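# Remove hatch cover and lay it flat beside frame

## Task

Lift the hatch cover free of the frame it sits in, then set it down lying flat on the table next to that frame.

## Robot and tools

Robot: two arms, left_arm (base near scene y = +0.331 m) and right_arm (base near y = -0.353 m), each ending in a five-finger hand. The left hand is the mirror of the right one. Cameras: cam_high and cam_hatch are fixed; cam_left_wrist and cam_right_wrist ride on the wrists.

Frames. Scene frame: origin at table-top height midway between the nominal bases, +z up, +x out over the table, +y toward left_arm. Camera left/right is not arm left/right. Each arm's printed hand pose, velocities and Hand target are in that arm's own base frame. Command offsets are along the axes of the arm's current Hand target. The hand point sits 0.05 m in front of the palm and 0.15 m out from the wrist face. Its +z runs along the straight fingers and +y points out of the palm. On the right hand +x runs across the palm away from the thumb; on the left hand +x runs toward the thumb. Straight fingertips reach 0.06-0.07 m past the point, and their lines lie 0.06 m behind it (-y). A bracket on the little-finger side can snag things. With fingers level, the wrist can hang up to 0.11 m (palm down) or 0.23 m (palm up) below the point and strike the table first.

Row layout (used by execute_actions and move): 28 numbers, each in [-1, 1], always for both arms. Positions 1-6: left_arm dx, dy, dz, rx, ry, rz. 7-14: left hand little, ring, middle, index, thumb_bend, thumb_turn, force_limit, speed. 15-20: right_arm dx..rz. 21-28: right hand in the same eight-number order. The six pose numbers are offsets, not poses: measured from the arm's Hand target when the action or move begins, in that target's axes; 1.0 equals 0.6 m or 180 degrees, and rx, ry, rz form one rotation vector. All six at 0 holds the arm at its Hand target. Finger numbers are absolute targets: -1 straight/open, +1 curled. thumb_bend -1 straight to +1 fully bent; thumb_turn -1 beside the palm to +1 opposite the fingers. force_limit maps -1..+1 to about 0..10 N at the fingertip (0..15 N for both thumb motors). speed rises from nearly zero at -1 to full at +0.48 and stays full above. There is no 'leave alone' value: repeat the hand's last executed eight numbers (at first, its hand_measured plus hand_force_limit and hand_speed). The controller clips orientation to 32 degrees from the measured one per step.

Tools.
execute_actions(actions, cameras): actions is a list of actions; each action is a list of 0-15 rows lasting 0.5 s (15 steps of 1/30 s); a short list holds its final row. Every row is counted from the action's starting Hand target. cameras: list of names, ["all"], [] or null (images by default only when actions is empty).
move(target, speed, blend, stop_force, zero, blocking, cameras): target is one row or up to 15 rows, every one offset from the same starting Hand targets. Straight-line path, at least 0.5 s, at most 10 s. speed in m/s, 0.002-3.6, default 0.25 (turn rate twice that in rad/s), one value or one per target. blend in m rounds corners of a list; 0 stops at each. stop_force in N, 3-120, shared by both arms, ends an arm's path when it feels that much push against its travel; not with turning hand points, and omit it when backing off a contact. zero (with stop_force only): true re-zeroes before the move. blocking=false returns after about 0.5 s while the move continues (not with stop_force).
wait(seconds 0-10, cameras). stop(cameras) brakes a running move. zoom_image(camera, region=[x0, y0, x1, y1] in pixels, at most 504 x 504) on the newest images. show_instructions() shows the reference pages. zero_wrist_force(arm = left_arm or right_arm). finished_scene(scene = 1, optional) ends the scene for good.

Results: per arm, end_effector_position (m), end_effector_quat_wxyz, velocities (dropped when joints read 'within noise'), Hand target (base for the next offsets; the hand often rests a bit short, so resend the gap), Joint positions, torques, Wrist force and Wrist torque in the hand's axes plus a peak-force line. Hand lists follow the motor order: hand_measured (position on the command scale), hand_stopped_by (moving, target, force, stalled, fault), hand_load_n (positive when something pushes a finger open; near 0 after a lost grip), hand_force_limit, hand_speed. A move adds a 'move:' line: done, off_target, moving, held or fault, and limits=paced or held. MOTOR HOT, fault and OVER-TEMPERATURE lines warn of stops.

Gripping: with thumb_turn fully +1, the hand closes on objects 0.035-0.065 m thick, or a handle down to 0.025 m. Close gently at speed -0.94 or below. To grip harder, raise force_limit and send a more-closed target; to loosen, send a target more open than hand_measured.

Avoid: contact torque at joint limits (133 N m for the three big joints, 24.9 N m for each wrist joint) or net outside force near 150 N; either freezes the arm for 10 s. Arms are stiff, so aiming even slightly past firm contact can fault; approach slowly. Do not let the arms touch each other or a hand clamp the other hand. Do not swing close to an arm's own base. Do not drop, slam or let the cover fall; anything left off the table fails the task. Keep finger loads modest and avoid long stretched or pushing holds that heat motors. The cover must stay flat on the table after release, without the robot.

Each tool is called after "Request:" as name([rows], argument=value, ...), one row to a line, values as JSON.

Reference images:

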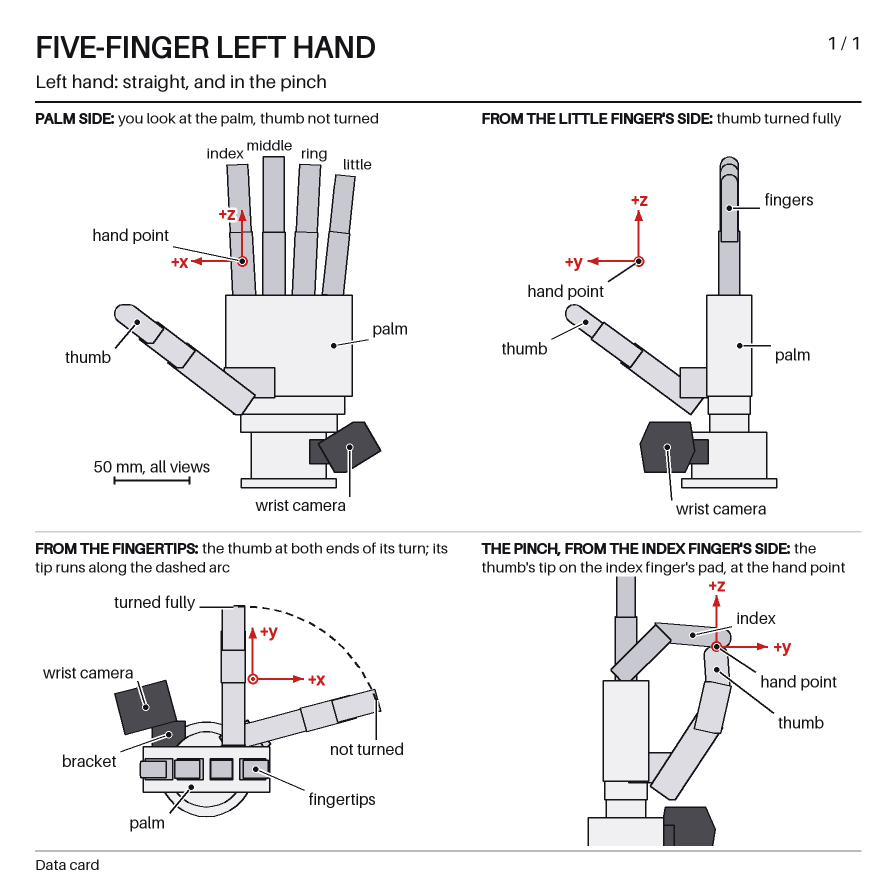

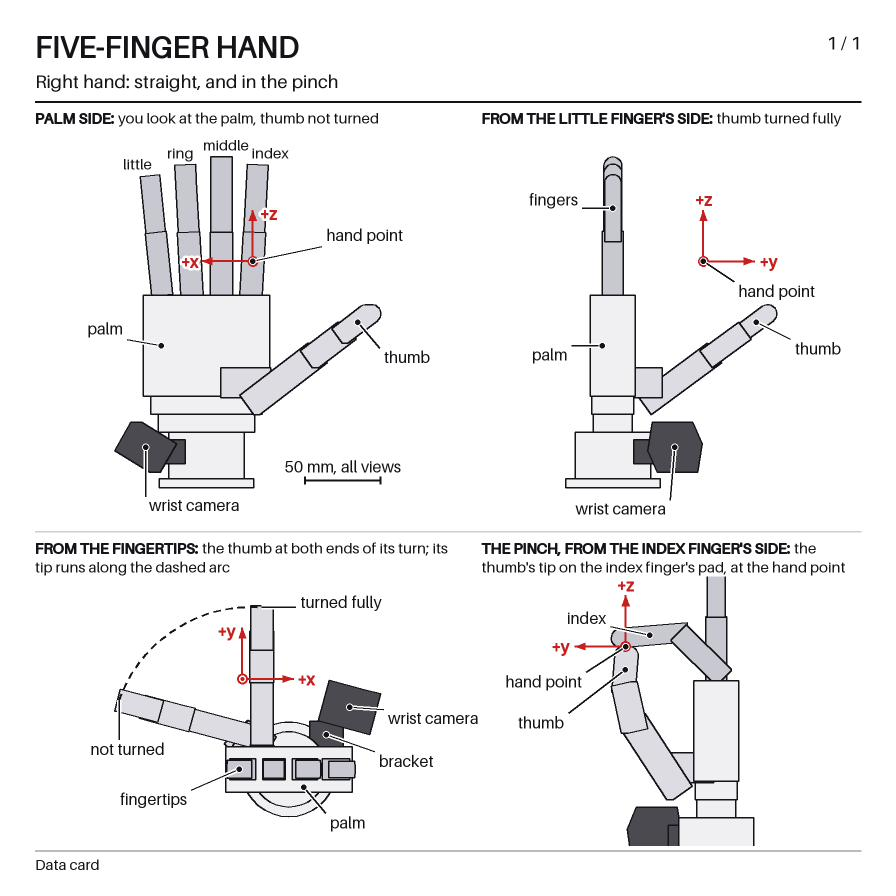

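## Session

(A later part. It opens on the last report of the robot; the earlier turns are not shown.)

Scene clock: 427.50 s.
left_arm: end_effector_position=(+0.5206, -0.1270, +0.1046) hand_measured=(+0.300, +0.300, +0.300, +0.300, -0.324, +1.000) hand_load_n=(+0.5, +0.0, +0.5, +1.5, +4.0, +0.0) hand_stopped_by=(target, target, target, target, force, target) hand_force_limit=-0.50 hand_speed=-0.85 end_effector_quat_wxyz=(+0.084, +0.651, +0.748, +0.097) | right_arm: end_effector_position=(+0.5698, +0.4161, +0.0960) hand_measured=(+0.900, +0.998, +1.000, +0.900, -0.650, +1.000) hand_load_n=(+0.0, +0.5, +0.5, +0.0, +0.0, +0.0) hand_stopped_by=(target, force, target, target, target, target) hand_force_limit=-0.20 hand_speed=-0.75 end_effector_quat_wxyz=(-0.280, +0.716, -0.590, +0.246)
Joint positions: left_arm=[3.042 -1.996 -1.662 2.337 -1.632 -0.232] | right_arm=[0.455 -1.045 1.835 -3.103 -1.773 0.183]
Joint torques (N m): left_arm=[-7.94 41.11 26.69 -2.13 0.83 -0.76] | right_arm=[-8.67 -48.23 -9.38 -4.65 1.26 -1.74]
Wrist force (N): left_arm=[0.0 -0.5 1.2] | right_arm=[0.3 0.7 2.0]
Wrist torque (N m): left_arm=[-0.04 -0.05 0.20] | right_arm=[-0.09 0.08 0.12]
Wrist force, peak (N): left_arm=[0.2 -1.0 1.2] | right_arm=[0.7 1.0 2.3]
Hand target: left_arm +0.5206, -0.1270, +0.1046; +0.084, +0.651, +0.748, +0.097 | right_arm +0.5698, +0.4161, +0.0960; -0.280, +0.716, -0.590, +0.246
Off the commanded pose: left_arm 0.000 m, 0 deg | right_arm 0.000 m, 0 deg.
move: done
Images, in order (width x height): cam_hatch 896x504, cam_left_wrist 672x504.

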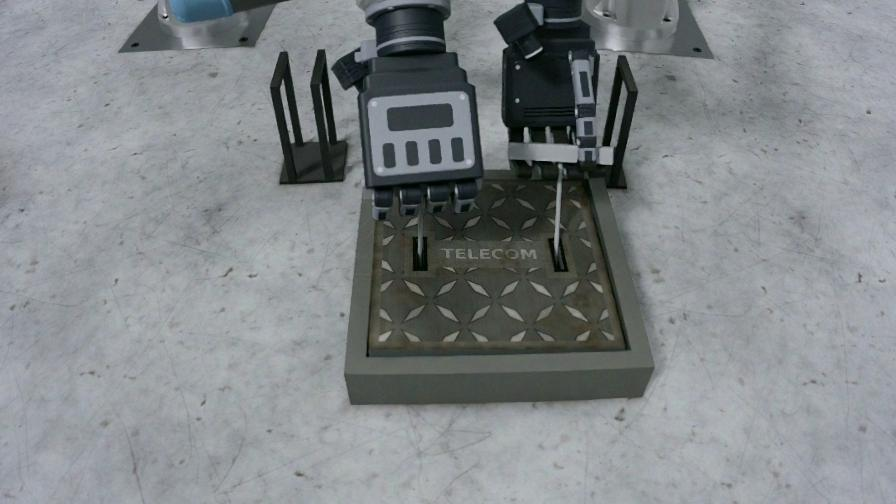

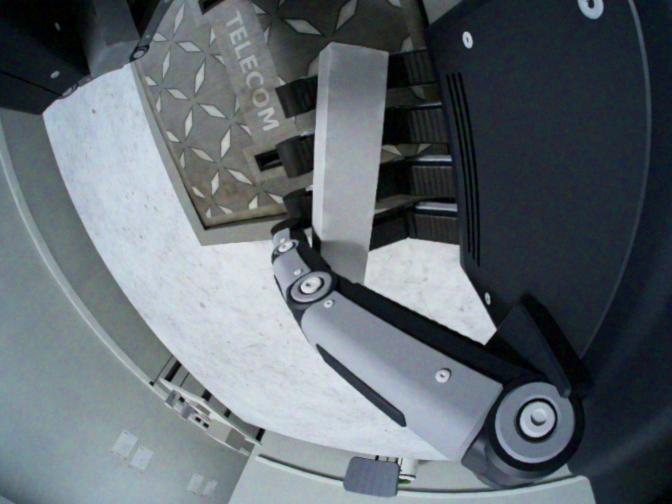

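Request:
move(target=[0,0,0,0,0,0,0.3,0.3,0.3,0.3,-0.65,1,-0.5,-0.5,0,0,0,0,0,0,0.9,1,1,0.9,-0.65,1,-0.2,-0.75], speed=0.03, cameras=[])

Request:
move(target=[0,0,0,0,0,0,0.8,0.8,0.8,0.8,-0.65,1,-0.45,-0.8,0,0,0,0,0,0,0.9,1,1,0.9,-0.65,1,-0.2,-0.75], speed=0.03, cameras=["cam_left_wrist","cam_hatch"])

Request:
zoom_image(camera="cam_hatch", region=[400, 100, 660, 300])

Request:
zoom_image(camera="cam_left_wrist", region=[200, 60, 460, 320])

Scene clock: 428.43 s.
left_arm: end_effector_position=(+0.5206, -0.1270, +0.1046) hand_measured=(+0.300, +0.300, +0.300, +0.300, -0.650, +1.000) hand_load_n=(+0.5, +0.0, +0.0, +1.5, +0.0, +0.0) hand_stopped_by=(target, target, target, target, target, target) hand_force_limit=-0.50 hand_speed=-0.50 end_effector_quat_wxyz=(+0.084, +0.651, +0.748, +0.097) | right_arm: end_effector_position=(+0.5698, +0.4161, +0.0960) hand_measured=(+0.900, +0.998, +1.000, +0.900, -0.650, +1.000) hand_load_n=(+0.0, +0.5, +0.5, +0.0, +0.0, +0.0) hand_stopped_by=(target, force, target, target, target, target) hand_force_limit=-0.20 hand_speed=-0.75 end_effector_quat_wxyz=(-0.280, +0.716, -0.590, +0.246)
Joint positions: left_arm=[3.042 -1.996 -1.662 2.337 -1.632 -0.232] | right_arm=[0.455 -1.045 1.835 -3.103 -1.773 0.183]
Joint torques (N m): left_arm=[-6.06 39.78 26.52 -2.79 0.78 -0.64] | right_arm=[-8.81 -48.45 -9.92 -4.76 1.15 -1.71]
Wrist force (N): left_arm=[0.2 -0.7 0.9] | right_arm=[0.4 0.7 1.9]
Wrist torque (N m): left_arm=[-0.04 -0.09 0.22] | right_arm=[-0.10 0.08 0.12]
Wrist force, peak (N): left_arm=[0.0 -0.4 1.4] | right_arm=[0.5 0.8 2.3]
Hand target: left_arm +0.5206, -0.1270, +0.1046; +0.084, +0.651, +0.748, +0.097 | right_arm +0.5698, +0.4161, +0.0960; -0.280, +0.716, -0.590, +0.246
Off the commanded pose: left_arm 0.000 m, 0 deg | right_arm 0.000 m, 0 deg.
move: done
No camera images: "cameras" was empty.

Scene clock: 429.60 s.
left_arm: end_effector_position=(+0.5206, -0.1270, +0.1046) hand_measured=(+0.796, +0.724, +0.482, +0.446, -0.650, +1.000) hand_load_n=(+2.0, +0.5, +0.0, +0.0, +0.0, +0.0) hand_stopped_by=(force, force, force, force, target, target) hand_force_limit=-0.45 hand_speed=-0.80 end_effector_quat_wxyz=(+0.084, +0.651, +0.748, +0.097) | right_arm: end_effector_position=(+0.5698, +0.4161, +0.0960) hand_measured=(+0.900, +0.998, +1.000, +0.900, -0.650, +1.000) hand_load_n=(+0.5, +0.5, +0.5, +0.0, +0.0, +0.0) hand_stopped_by=(target, force, target, target, target, target) hand_force_limit=-0.20 hand_speed=-0.75 end_effector_quat_wxyz=(-0.280, +0.716, -0.590, +0.246)
Joint positions: left_arm=[3.042 -1.996 -1.662 2.337 -1.632 -0.232] | right_arm=[0.455 -1.045 1.835 -3.103 -1.773 0.183]
Joint torques (N m): left_arm=[-3.77 36.83 24.38 -0.32 0.85 -0.1] | right_arm=[-8.3 -48.79 -10 -4.7 1.25 -1.84]
Wrist force (N): left_arm=[1.0 0.1 2.6] | right_arm=[0.7 0.8 2.2]
Wrist torque (N m): left_arm=[-0.09 0.08 0.17] | right_arm=[-0.09 0.02 0.14]
Wrist force, peak (N): left_arm=[1.4 1.3 4.9] | right_arm=[0.4 0.8 2.3]
Hand target: left_arm +0.5206, -0.1270, +0.1046; +0.084, +0.651, +0.748, +0.097 | right_arm +0.5698, +0.4161, +0.0960; -0.280, +0.716, -0.590, +0.246
Off the commanded pose: left_arm 0.000 m, 0 deg | right_arm 0.000 m, 0 deg.
move: done
Images, in order (width x height): cam_hatch 896x504, cam_left_wrist 672x504.

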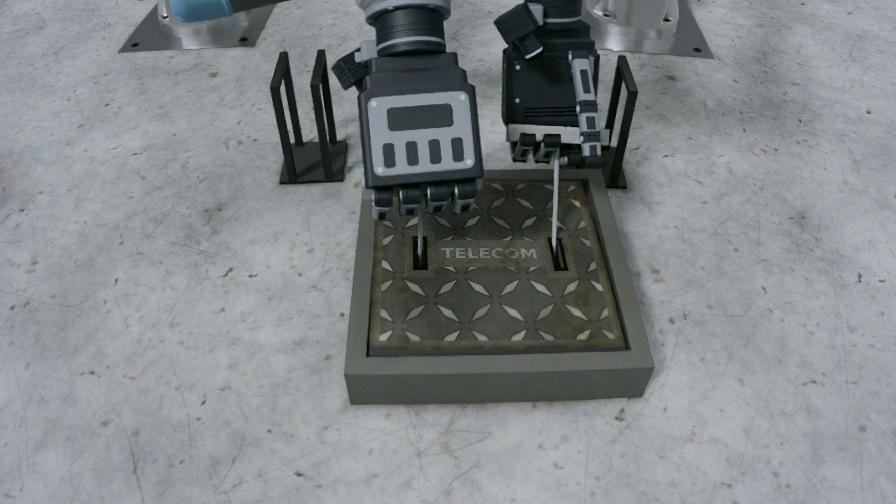

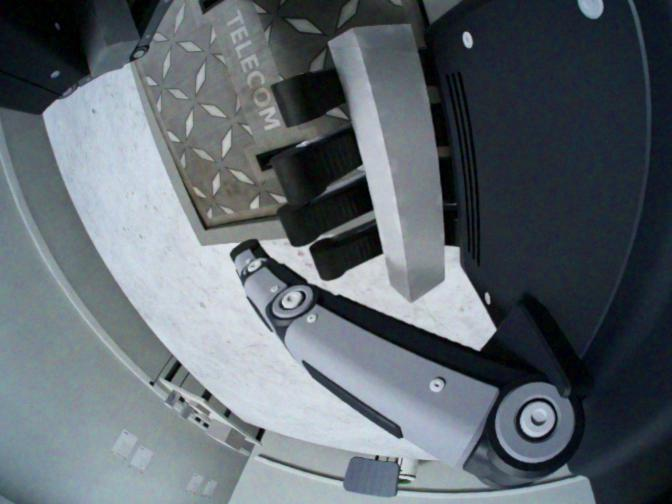

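Scaled by 1.938 from the camera's 896x504 image, which has a finer 1280x720 frame.

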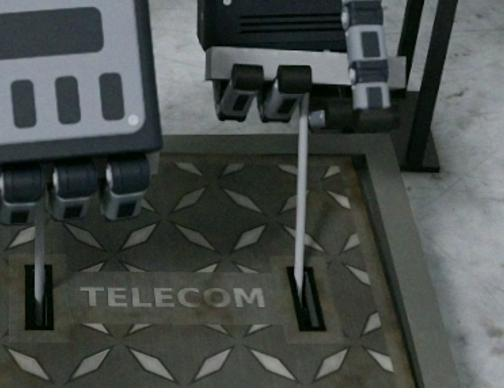

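Scaled by 1.938 from the camera's 672x504 image, which has a finer 960x720 frame.

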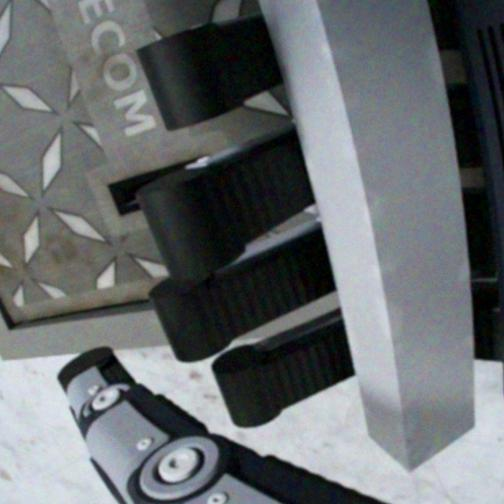

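Request:
move(target=[0,0,0,0,0,0,0.92,1,1,0.92,-0.65,1,-0.2,-0.75,0,0,0,0,0,0,0.9,1,1,0.9,-0.65,1,-0.2,-0.75], speed=0.03, cameras=["cam_left_wrist","cam_hatch"])

Request:
zoom_image(camera="cam_hatch", region=[400, 100, 660, 300])

Request:
zoom_image(camera="cam_left_wrist", region=[200, 60, 460, 320])

Scene clock: 430.40 s.
left_arm: end_effector_position=(+0.5206, -0.1270, +0.1046) hand_measured=(+0.818, +0.790, +0.778, +0.720, -0.650, +1.000) hand_load_n=(+0.0, +0.0, +6.5, +1.5, +0.0, +0.0) hand_stopped_by=(force, force, force, force, target, target) hand_force_limit=-0.20 hand_speed=-0.75 end_effector_quat_wxyz=(+0.084, +0.651, +0.748, +0.097) | right_arm: end_effector_position=(+0.5698, +0.4161, +0.0960) hand_measured=(+0.900, +0.998, +1.000, +0.900, -0.650, +1.000) hand_load_n=(+0.0, +0.0, +0.5, +0.0, +0.0, +0.0) hand_stopped_by=(target, force, target, target, target, target) hand_force_limit=-0.20 hand_speed=-0.75 end_effector_quat_wxyz=(-0.280, +0.716, -0.590, +0.246)
Joint positions: left_arm=[3.042 -1.996 -1.662 2.337 -1.631 -0.232] | right_arm=[0.455 -1.045 1.835 -3.103 -1.773 0.183]
Joint torques (N m): left_arm=[-2.34 35.6 22.94 -3.28 -0.57 0.06] | right_arm=[-8.86 -48.1 -9.82 -4.73 1.19 -1.73]
Wrist force (N): left_arm=[-2.5 6.9 13.5] | right_arm=[0.5 0.6 1.8]
Wrist torque (N m): left_arm=[0.02 0.11 0.03] | right_arm=[-0.10 0.06 0.12]
Wrist force, peak (N): left_arm=[-2.9 7.5 14.6] | right_arm=[0.5 0.8 2.3]
Hand target: left_arm +0.5206, -0.1270, +0.1046; +0.084, +0.651, +0.748, +0.097 | right_arm +0.5698, +0.4161, +0.0960; -0.280, +0.716, -0.590, +0.246
Off the commanded pose: left_arm 0.000 m, 0 deg | right_arm 0.000 m, 0 deg.
move: done
Images, in order (width x height): cam_hatch 896x504, cam_left_wrist 672x504.

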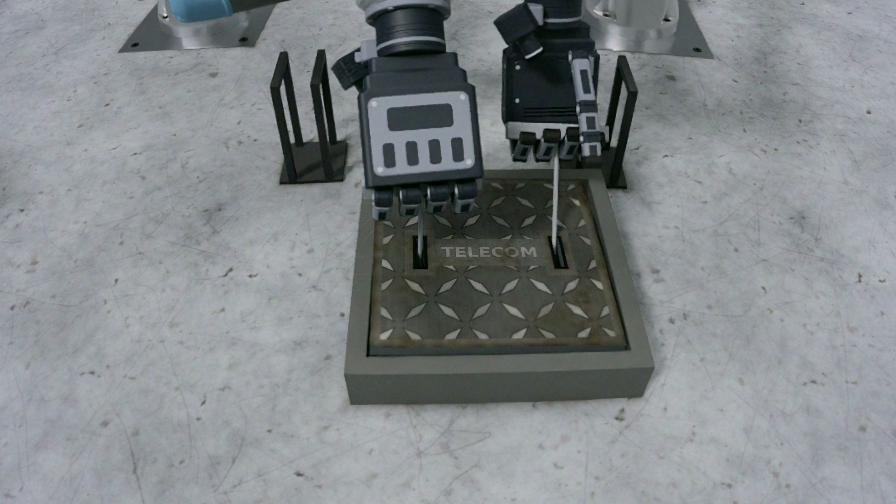

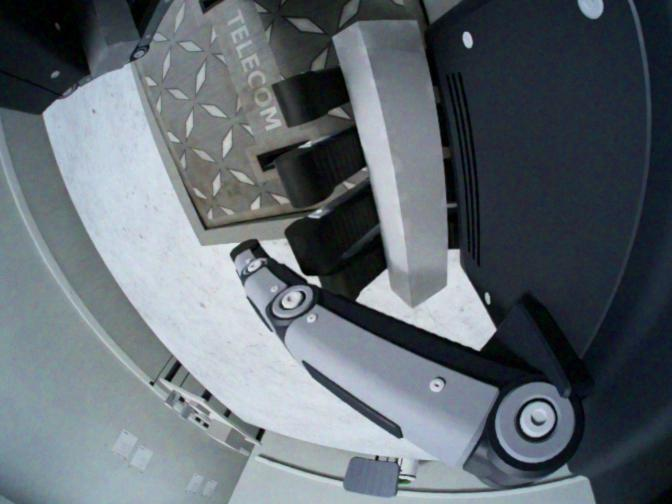

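Scaled by 1.938 from the camera's 896x504 image, which has a finer 1280x720 frame.

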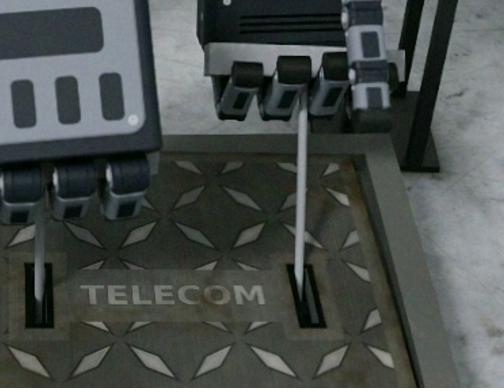

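Scaled by 1.938 from the camera's 672x504 image, which has a finer 960x720 frame.

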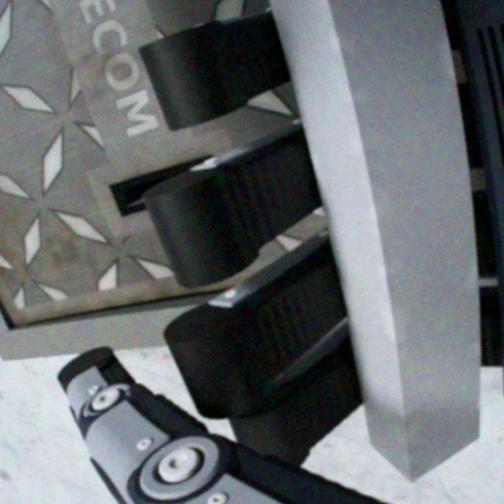

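Request:
move(target=[-0.0152,0.0718,0.031,0.2,0,0,0.92,1,1,0.92,-0.65,1,-0.2,-0.75,0,0,0,0,0,0,0.9,1,1,0.9,-0.65,1,-0.2,-0.75], speed=0.05, stop_force=25, cameras=["cam_left_wrist","cam_hatch"])

Request:
zoom_image(camera="cam_hatch", region=[400, 100, 660, 300])

Scene clock: 438.97 s.
left_arm: end_effector_position=(+0.5678, -0.1296, +0.0975) hand_measured=(+0.818, +0.790, +0.780, +0.720, -0.650, +1.000) hand_load_n=(+3.0, +0.0, +0.0, +0.0, +0.0, +0.0) hand_stopped_by=(force, force, force, force, target, target) hand_force_limit=-0.20 hand_speed=-0.75 end_effector_quat_wxyz=(-0.121, +0.645, +0.742, -0.139) | right_arm: end_effector_position=(+0.5698, +0.4161, +0.0960) hand_measured=(+0.900, +0.998, +1.000, +0.900, -0.650, +1.000) hand_load_n=(+0.0, +0.5, +0.5, +0.0, +0.0, +0.0) hand_stopped_by=(target, force, target, target, target, target) hand_force_limit=-0.20 hand_speed=-0.75 end_effector_quat_wxyz=(-0.280, +0.716, -0.590, +0.246)
Joint positions: left_arm=[3.105 -2.458 -0.978 1.499 -1.508 -0.164] | right_arm=[0.455 -1.045 1.835 -3.103 -1.773 0.183]
Joint torques (N m): left_arm=[12.86 38.91 28.96 -4.09 2.47 1.9] | right_arm=[-8.44 -47.55 -10.17 -4.62 1.28 -1.64]
Wrist force (N): left_arm=[3.3 0.0 2.0] | right_arm=[0.6 0.8 2.0]
Wrist torque (N m): left_arm=[0.00 0.11 -0.04] | right_arm=[-0.08 0.05 0.14]
Wrist force, peak (N): left_arm=[-2.7 7.0 13.4] | right_arm=[0.6 1.0 2.3]
Hand target: left_arm +0.5678, -0.1296, +0.0975; -0.121, +0.645, +0.742, -0.139 | right_arm +0.5698, +0.4161, +0.0960; -0.280, +0.716, -0.590, +0.246
Off the commanded pose: left_arm 0.000 m, 0 deg | right_arm 0.000 m, 0 deg.
move: done
Images, in order (width x height): cam_hatch 896x504, cam_left_wrist 672x504.

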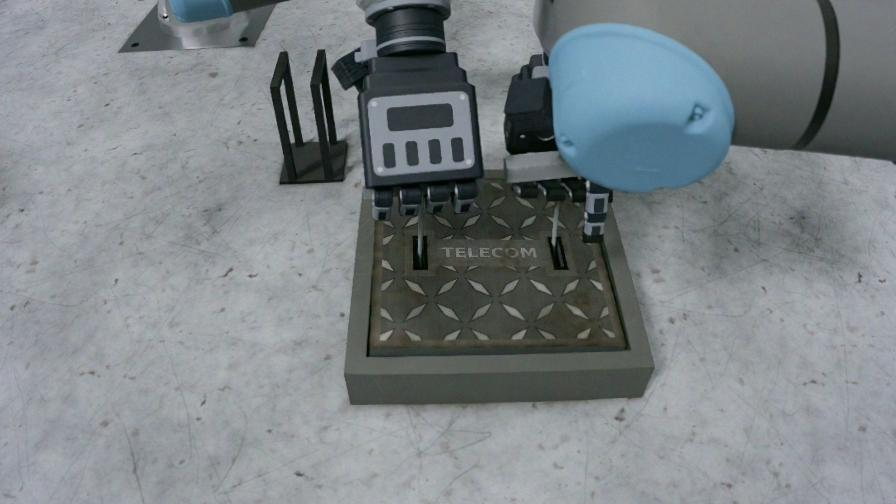

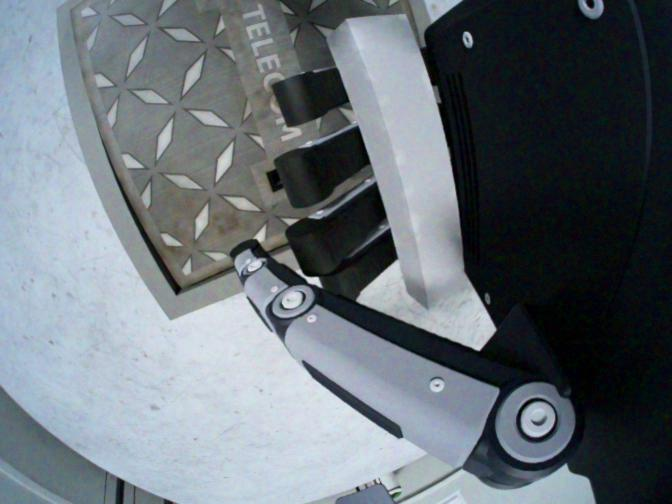

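Scaled by 1.938 from the camera's 896x504 image, which has a finer 1280x720 frame.

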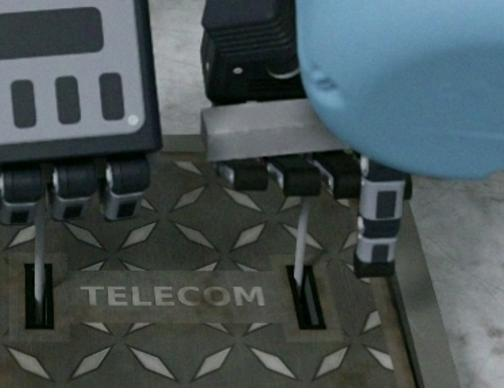

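Request:
move(target=[0,0,0,0,0,0,0.92,1,1,0.92,-0.65,1,-0.2,-0.75,0.0017,-0.0087,0.0083,-0.0017,0.0538,0.0561,0.9,1,1,0.9,-0.65,1,-0.2,-0.75], speed=0.1, stop_force=25, cameras=["cam_hatch","cam_high"])

Request:
zero_wrist_force(arm="left_arm")

Request:
zero_wrist_force(arm="right_arm")

Scene clock: 441.47 s.
left_arm: end_effector_position=(+0.5678, -0.1296, +0.0975) hand_measured=(+0.818, +0.790, +0.780, +0.720, -0.650, +1.000) hand_load_n=(+3.0, +0.0, -0.5, +0.0, +0.0, +0.0) hand_stopped_by=(force, force, force, force, target, target) hand_force_limit=-0.20 hand_speed=-0.75 end_effector_quat_wxyz=(-0.121, +0.645, +0.742, -0.139) | right_arm: end_effector_position=(+0.5771, +0.4164, +0.0960) hand_measured=(+0.900, +0.998, +1.000, +0.900, -0.650, +1.000) hand_load_n=(+0.0, +0.0, +0.5, +0.0, +0.0, +0.0) hand_stopped_by=(target, force, target, target, target, target) hand_force_limit=-0.20 hand_speed=-0.75 end_effector_quat_wxyz=(-0.248, +0.639, -0.673, +0.279)
Joint positions: left_arm=[3.105 -2.458 -0.978 1.499 -1.508 -0.164] | right_arm=[0.505 -1.026 1.783 -3.001 -1.965 0.417]
Joint torques (N m): left_arm=[13.84 37.95 29.74 -4.11 2.18 2.07] | right_arm=[8.75 -37.31 -25.42 -1.44 -2.04 1.99]
Wrist force (N): left_arm=[3.0 -0.2 2.4] | right_arm=[0.4 0.9 2.0]
Wrist torque (N m): left_arm=[-0.07 0.18 -0.05] | right_arm=[-0.07 0.10 0.05]
Wrist force, peak (N): left_arm=[3.3 -0.1 2.6] | right_arm=[0.9 0.9 2.1]
Hand target: left_arm +0.5678, -0.1296, +0.0975; -0.121, +0.645, +0.742, -0.139 | right_arm +0.5771, +0.4164, +0.0960; -0.248, +0.639, -0.673, +0.279
Off the commanded pose: left_arm 0.000 m, 0 deg | right_arm 0.000 m, 0 deg.
move: done
Images, in order (width x height): cam_high 896x504, cam_hatch 896x504.

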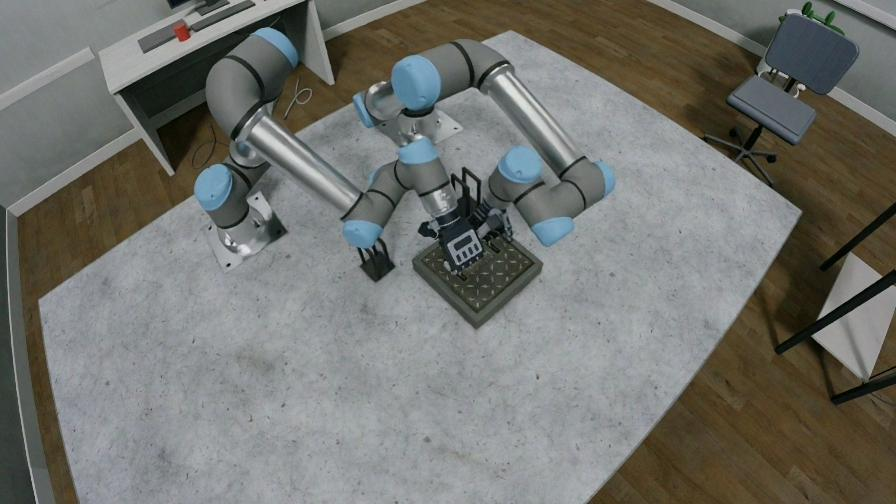

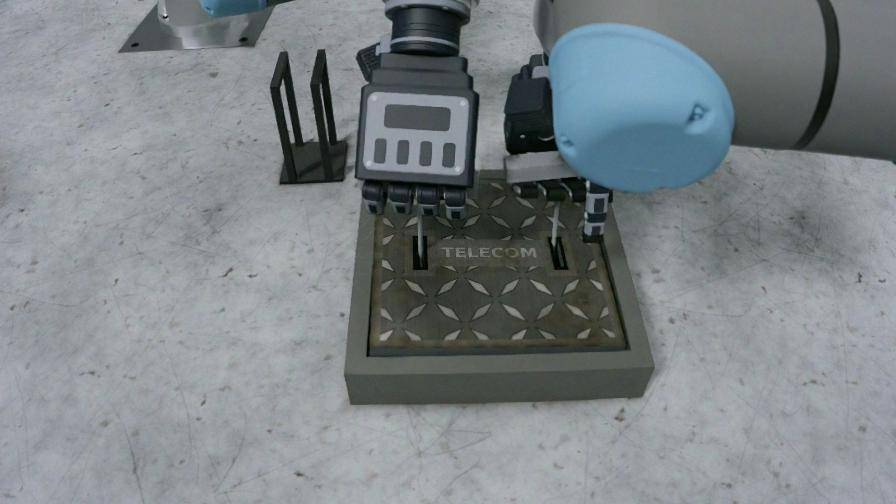

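Wrist force sensor zeroed.

Wrist force sensor zeroed.

Request:
move(target=[0,-0.0121,-0.0311,0,0,0,0.92,1,1,0.92,-0.65,1,-0.2,-0.75,0.0008,-0.0231,-0.0241,0,0,0,0.9,1,1,0.9,-0.65,1,-0.2,-0.75], speed=0.03, stop_force=30, cameras=["cam_hatch","cam_left_wrist","cam_right_wrist"])

Scene clock: 443.30 s.
left_arm: end_effector_position=(+0.5678, -0.1296, +0.1176) hand_measured=(+0.818, +0.790, +0.780, +0.720, -0.650, +1.000) hand_load_n=(+1.5, +0.5, +1.0, +0.0, +0.0, +0.0) hand_stopped_by=(force, force, force, force, target, target) hand_force_limit=-0.20 hand_speed=-0.75 end_effector_quat_wxyz=(-0.121, +0.645, +0.742, -0.139) | right_arm: end_effector_position=(+0.5771, +0.4164, +0.1161) hand_measured=(+0.900, +0.998, +0.998, +0.900, -0.650, +1.000) hand_load_n=(+0.0, +0.0, +5.0, +0.5, +0.0, +0.0) hand_stopped_by=(target, force, target, target, target, target) hand_force_limit=-0.20 hand_speed=-0.75 end_effector_quat_wxyz=(-0.248, +0.639, -0.673, +0.279)
Joint positions: left_arm=[3.105 -2.443 -0.954 1.46 -1.508 -0.164] | right_arm=[0.505 -1.059 1.771 -2.956 -1.965 0.417]
Joint torques (N m): left_arm=[8.61 67.85 30.59 -4.79 0.24 0.89] | right_arm=[-5.4 -53.98 -29.17 -2.7 -0.18 -1.02]
Wrist force (N, zeroed by zero_wrist_force): left_arm=[-1.7 2.2 3.0] | right_arm=[0.7 4.5 4.7]
Wrist torque (N m, zeroed by zero_wrist_force): left_arm=[0.02 -0.05 -0.05] | right_arm=[0.07 -0.06 0.06]
Wrist force, peak (N, zeroed by zero_wrist_force): left_arm=[-2.0 2.6 3.2] | right_arm=[-0.2 6.0 5.4]
Hand target: left_arm +0.5678, -0.1296, +0.1176; -0.121, +0.645, +0.742, -0.139 | right_arm +0.5771, +0.4164, +0.1161; -0.248, +0.639, -0.673, +0.279
Off the commanded pose: left_arm 0.000 m, 0 deg | right_arm 0.000 m, 0 deg.
move: done
Images, in order (width x height): cam_hatch 896x504, cam_left_wrist 672x504, cam_right_wrist 672x504.

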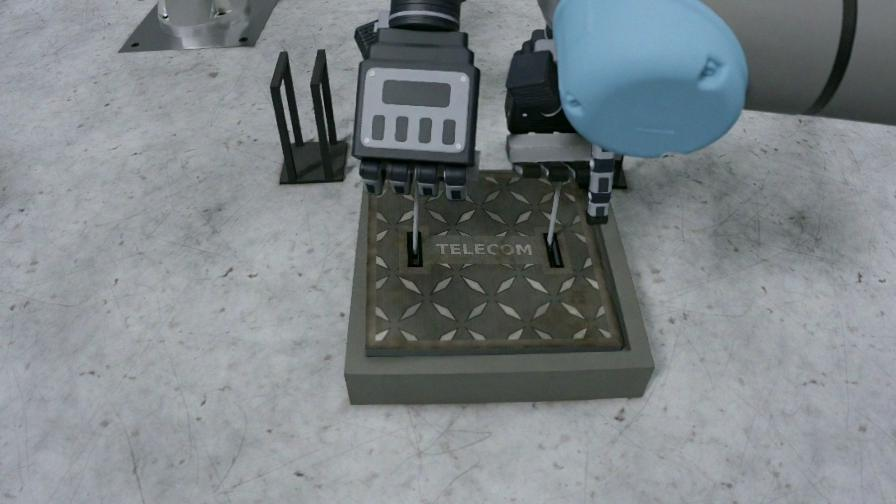

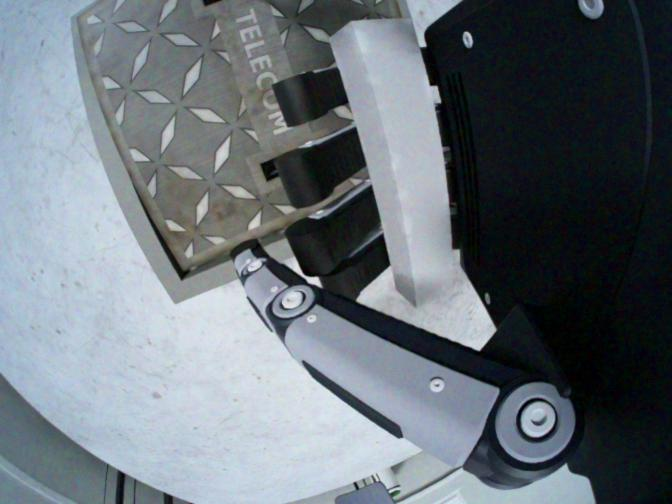

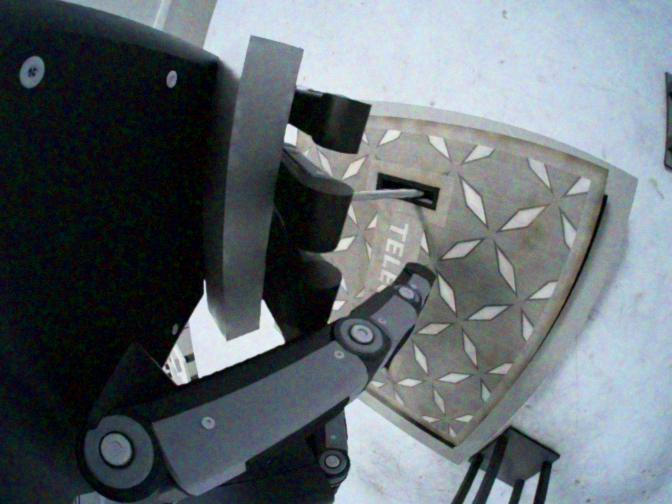

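Request:
move(target=[0,-0.0181,-0.0467,0,0,0,0.92,1,1,0.92,-0.65,1,-0.2,-0.75,0.0011,-0.0346,-0.0361,0,0,0,0.9,1,1,0.9,-0.65,1,-0.2,-0.75], speed=0.06, cameras=["cam_high","cam_hatch"])

Scene clock: 444.73 s.
left_arm: end_effector_position=(+0.5679, -0.1296, +0.1476) hand_measured=(+0.818, +0.790, +0.780, +0.720, -0.650, +1.000) hand_load_n=(+1.5, +0.5, +1.0, +0.0, -0.5, +0.0) hand_stopped_by=(force, force, force, force, target, target) hand_force_limit=-0.20 hand_speed=-0.75 end_effector_quat_wxyz=(-0.121, +0.645, +0.742, -0.139) | right_arm: end_effector_position=(+0.5771, +0.4164, +0.1460) hand_measured=(+0.900, +0.998, +0.998, +0.900, -0.650, +1.000) hand_load_n=(+0.0, +0.0, +4.0, +0.0, +0.0, +0.0) hand_stopped_by=(target, force, target, target, target, target) hand_force_limit=-0.20 hand_speed=-0.75 end_effector_quat_wxyz=(-0.248, +0.639, -0.673, +0.279)
Joint positions: left_arm=[3.105 -2.424 -0.911 1.397 -1.508 -0.164] | right_arm=[0.504 -1.104 1.747 -2.887 -1.965 0.416]
Joint torques (N m): left_arm=[1.6 66.96 30.47 -4.84 -0.72 -0.18] | right_arm=[-2.57 -54.28 -30.63 -2.84 -0.62 0.44]
Wrist force (N, zeroed by zero_wrist_force): left_arm=[-2.0 2.4 2.6] | right_arm=[1.2 4.6 4.6]
Wrist torque (N m, zeroed by zero_wrist_force): left_arm=[0.06 -0.06 -0.08] | right_arm=[0.00 -0.12 0.06]
Wrist force, peak (N, zeroed by zero_wrist_force): left_arm=[-1.8 2.7 3.7] | right_arm=[1.0 5.1 5.1]
Hand target: left_arm +0.5679, -0.1296, +0.1476; -0.121, +0.645, +0.742, -0.139 | right_arm +0.5771, +0.4164, +0.1461; -0.248, +0.639, -0.673, +0.279
Off the commanded pose: left_arm 0.000 m, 0 deg | right_arm 0.000 m, 0 deg.
move: done
Images, in order (width x height): cam_high 896x504, cam_hatch 896x504.

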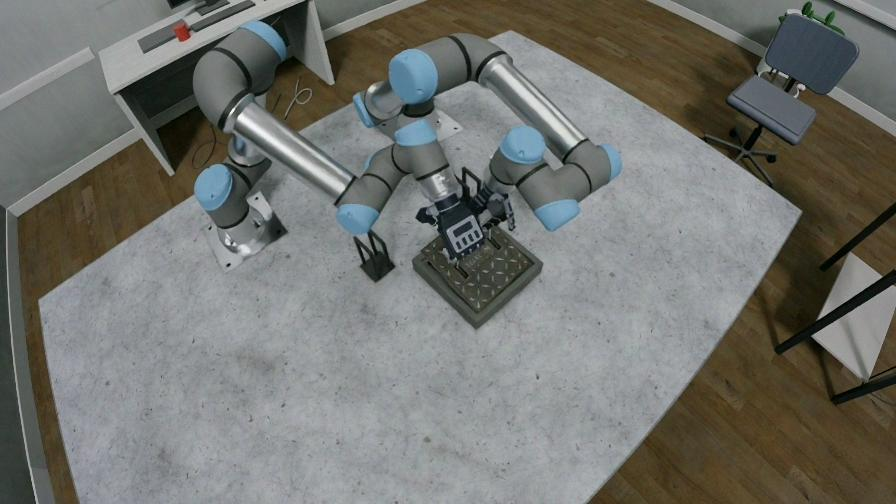

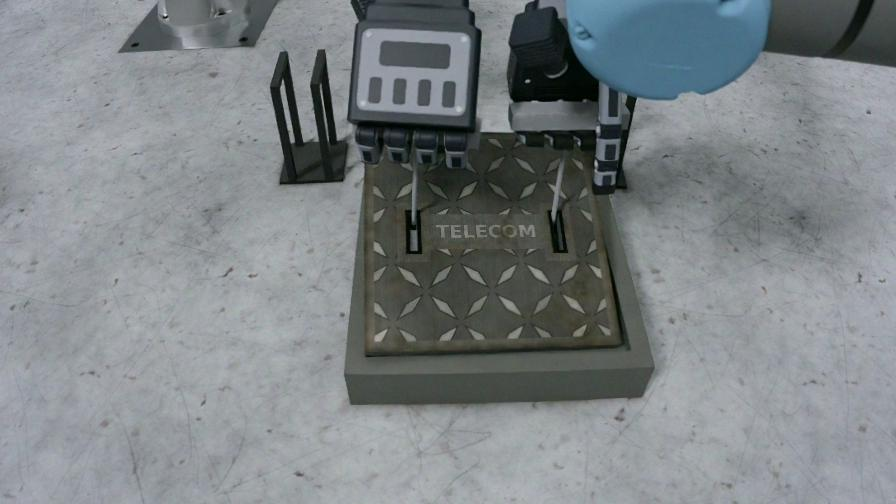

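Request:
zoom_image(camera="cam_hatch", region=[320, 120, 680, 420])

Request:
move(target=[0,-0.0193,-0.0498,0,0,0,0.92,1,1,0.92,-0.65,1,-0.2,-0.75,0.0011,-0.0346,-0.0361,0,0,0,0.9,1,1,0.9,-0.65,1,-0.2,-0.75], speed=0.06, cameras=["cam_high","cam_hatch"])

Request:
zoom_image(camera="cam_hatch", region=[320, 120, 680, 420])

Scaled by 1.400 from the camera's 896x504 image, which has a finer 1280x720 frame.

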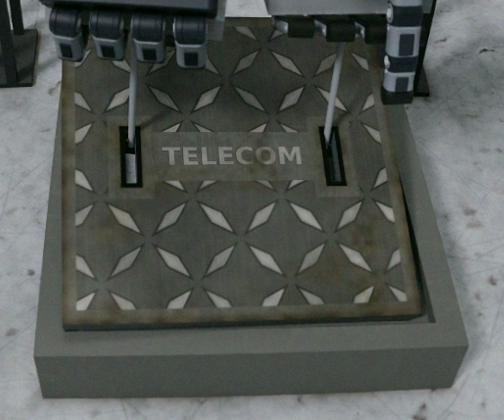

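Scene clock: 445.80 s.
left_arm: end_effector_position=(+0.5679, -0.1296, +0.1796) hand_measured=(+0.818, +0.790, +0.780, +0.720, -0.650, +1.000) hand_load_n=(+2.0, +1.0, +1.5, +0.0, +0.0, +0.0) hand_stopped_by=(force, force, force, force, target, target) hand_force_limit=-0.20 hand_speed=-0.75 end_effector_quat_wxyz=(-0.121, +0.645, +0.742, -0.139) | right_arm: end_effector_position=(+0.5771, +0.4164, +0.1760) hand_measured=(+0.900, +0.998, +0.998, +0.900, -0.650, +1.000) hand_load_n=(+0.0, +0.0, +4.0, +0.0, -0.5, +0.0) hand_stopped_by=(target, force, target, target, target, target) hand_force_limit=-0.20 hand_speed=-0.75 end_effector_quat_wxyz=(-0.248, +0.639, -0.673, +0.279)
Joint positions: left_arm=[3.105 -2.408 -0.856 1.327 -1.508 -0.164] | right_arm=[0.505 -1.145 1.718 -2.817 -1.965 0.417]
Joint torques (N m): left_arm=[-4.87 68.01 31.99 -4.89 0.01 -0.84] | right_arm=[8.54 -51.57 -31.16 -2.75 -2.04 2.08]
Wrist force (N, zeroed by zero_wrist_force): left_arm=[-1.5 3.6 3.2] | right_arm=[1.3 4.6 4.2]
Wrist torque (N m, zeroed by zero_wrist_force): left_arm=[0.14 -0.03 -0.13] | right_arm=[0.01 -0.11 0.05]
Wrist force, peak (N, zeroed by zero_wrist_force): left_arm=[-1.5 3.6 3.2] | right_arm=[0.9 5.2 5.4]
Hand target: left_arm +0.5679, -0.1296, +0.1797; -0.121, +0.645, +0.742, -0.139 | right_arm +0.5771, +0.4165, +0.1761; -0.248, +0.639, -0.673, +0.279
Off the commanded pose: left_arm 0.000 m, 0 deg | right_arm 0.000 m, 0 deg.
move: done
Images, in order (width x height): cam_high 896x504, cam_hatch 896x504.

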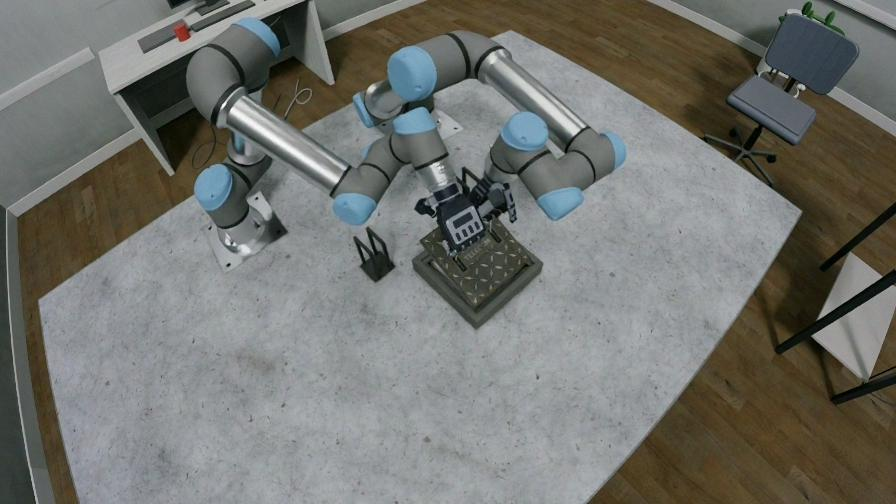

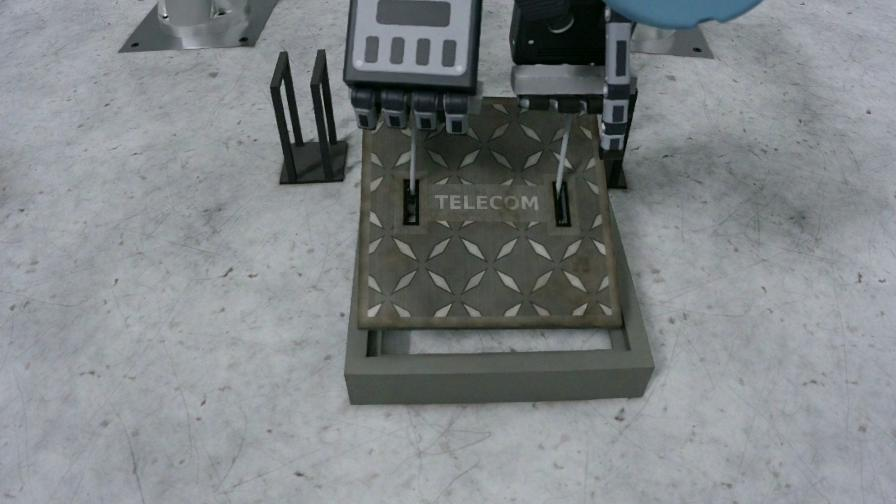

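Scaled by 1.400 from the camera's 896x504 image, which has a finer 1280x720 frame.

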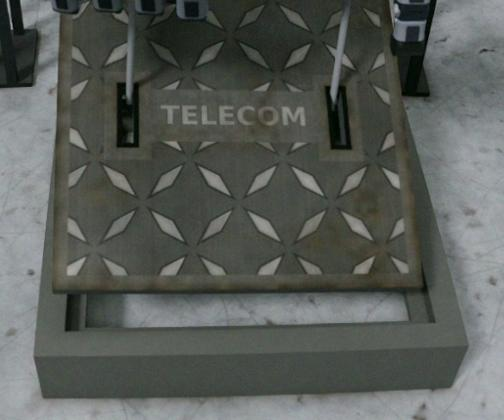

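Request:
move(target=[0.1145,0.0292,-0.0113,0,-0.0161,-0.0415,0.92,1,1,0.92,-0.65,1,-0.2,-0.75,-0.1225,-0.0300,0.0248,0.0010,-0.0308,-0.0321,0.9,1,1,0.9,-0.65,1,-0.2,-0.75], speed=0.08, cameras=["cam_high","cam_hatch"])

Request:
zoom_image(camera="cam_hatch", region=[360, 80, 720, 380])

Scene clock: 452.93 s.
left_arm: end_effector_position=(+0.5770, -0.0590, +0.1797) hand_measured=(+0.818, +0.790, +0.780, +0.720, -0.650, +1.000) hand_load_n=(+1.5, +1.0, +1.5, +0.0, +0.0, +0.0) hand_stopped_by=(force, force, force, force, target, target) hand_force_limit=-0.20 hand_speed=-0.75 end_effector_quat_wxyz=(-0.111, +0.591, +0.785, -0.147) | right_arm: end_effector_position=(+0.6048, +0.4884, +0.1762) hand_measured=(+0.900, +0.998, +0.998, +0.900, -0.650, +1.000) hand_load_n=(+0.0, +0.0, +4.0, +0.0, +0.0, +0.0) hand_stopped_by=(target, force, target, target, target, target) hand_force_limit=-0.20 hand_speed=-0.75 end_effector_quat_wxyz=(-0.267, +0.684, -0.627, +0.261)
Joint positions: left_arm=[3.23 -2.401 -0.869 1.334 -1.502 -0.179] | right_arm=[0.554 -1.015 1.517 -2.773 -1.908 0.342]
Joint torques (N m): left_arm=[14.04 39.27 30.61 -4.79 1.73 -1.55] | right_arm=[9.71 -44.66 -32.74 -2.74 1.19 -1.9]
Wrist force (N, zeroed by zero_wrist_force): left_arm=[-1.7 3.2 3.2] | right_arm=[0.6 5.0 4.1]
Wrist torque (N m, zeroed by zero_wrist_force): left_arm=[0.09 -0.05 0.10] | right_arm=[0.07 -0.05 0.12]
Wrist force, peak (N, zeroed by zero_wrist_force): left_arm=[-1.6 3.6 3.3] | right_arm=[2.8 5.0 4.0]
Hand target: left_arm +0.5770, -0.0590, +0.1796; -0.111, +0.591, +0.785, -0.147 | right_arm +0.6048, +0.4884, +0.1762; -0.267, +0.684, -0.627, +0.261
Off the commanded pose: left_arm 0.000 m, 0 deg | right_arm 0.000 m, 0 deg.
move: done
Images, in order (width x height): cam_high 896x504, cam_hatch 896x504.

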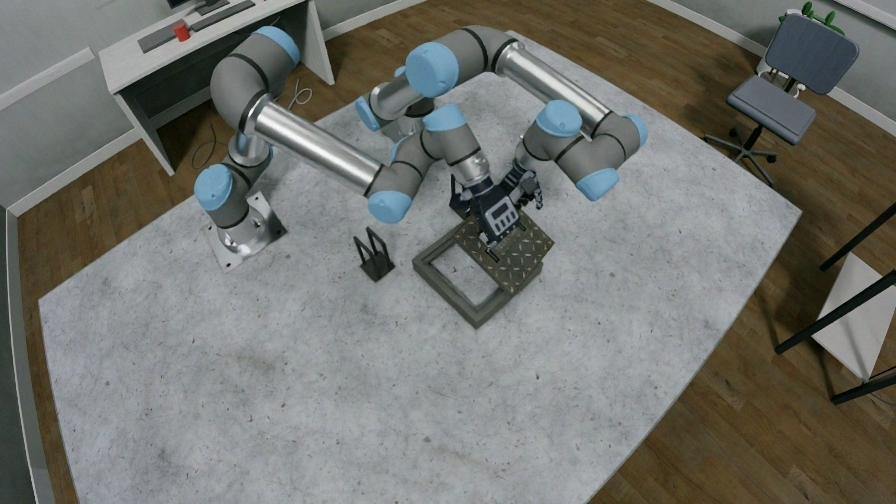

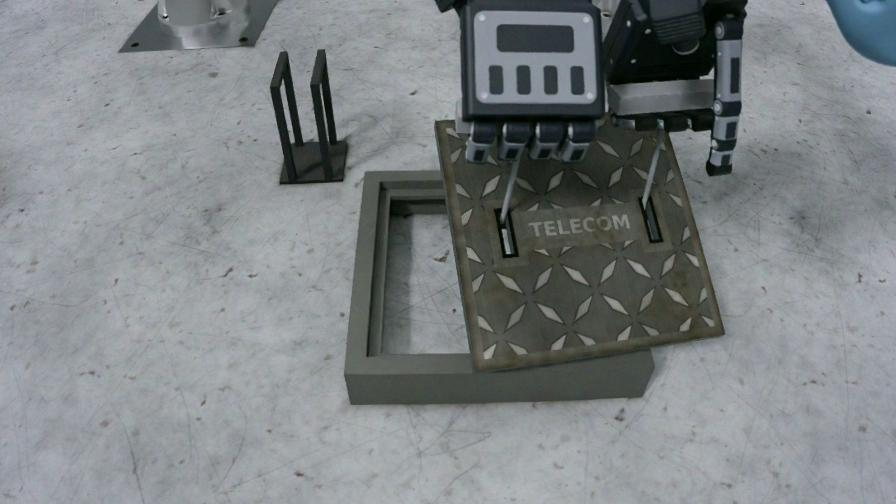

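Scaled by 1.400 from the camera's 896x504 image, which has a finer 1280x720 frame.

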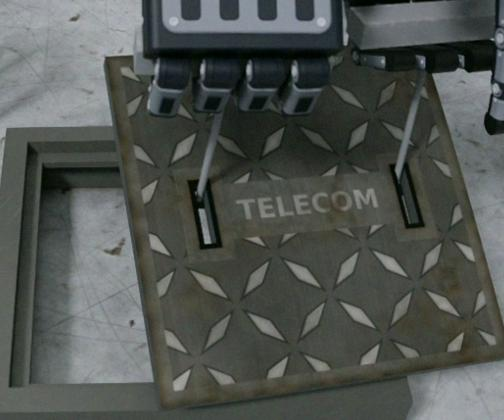

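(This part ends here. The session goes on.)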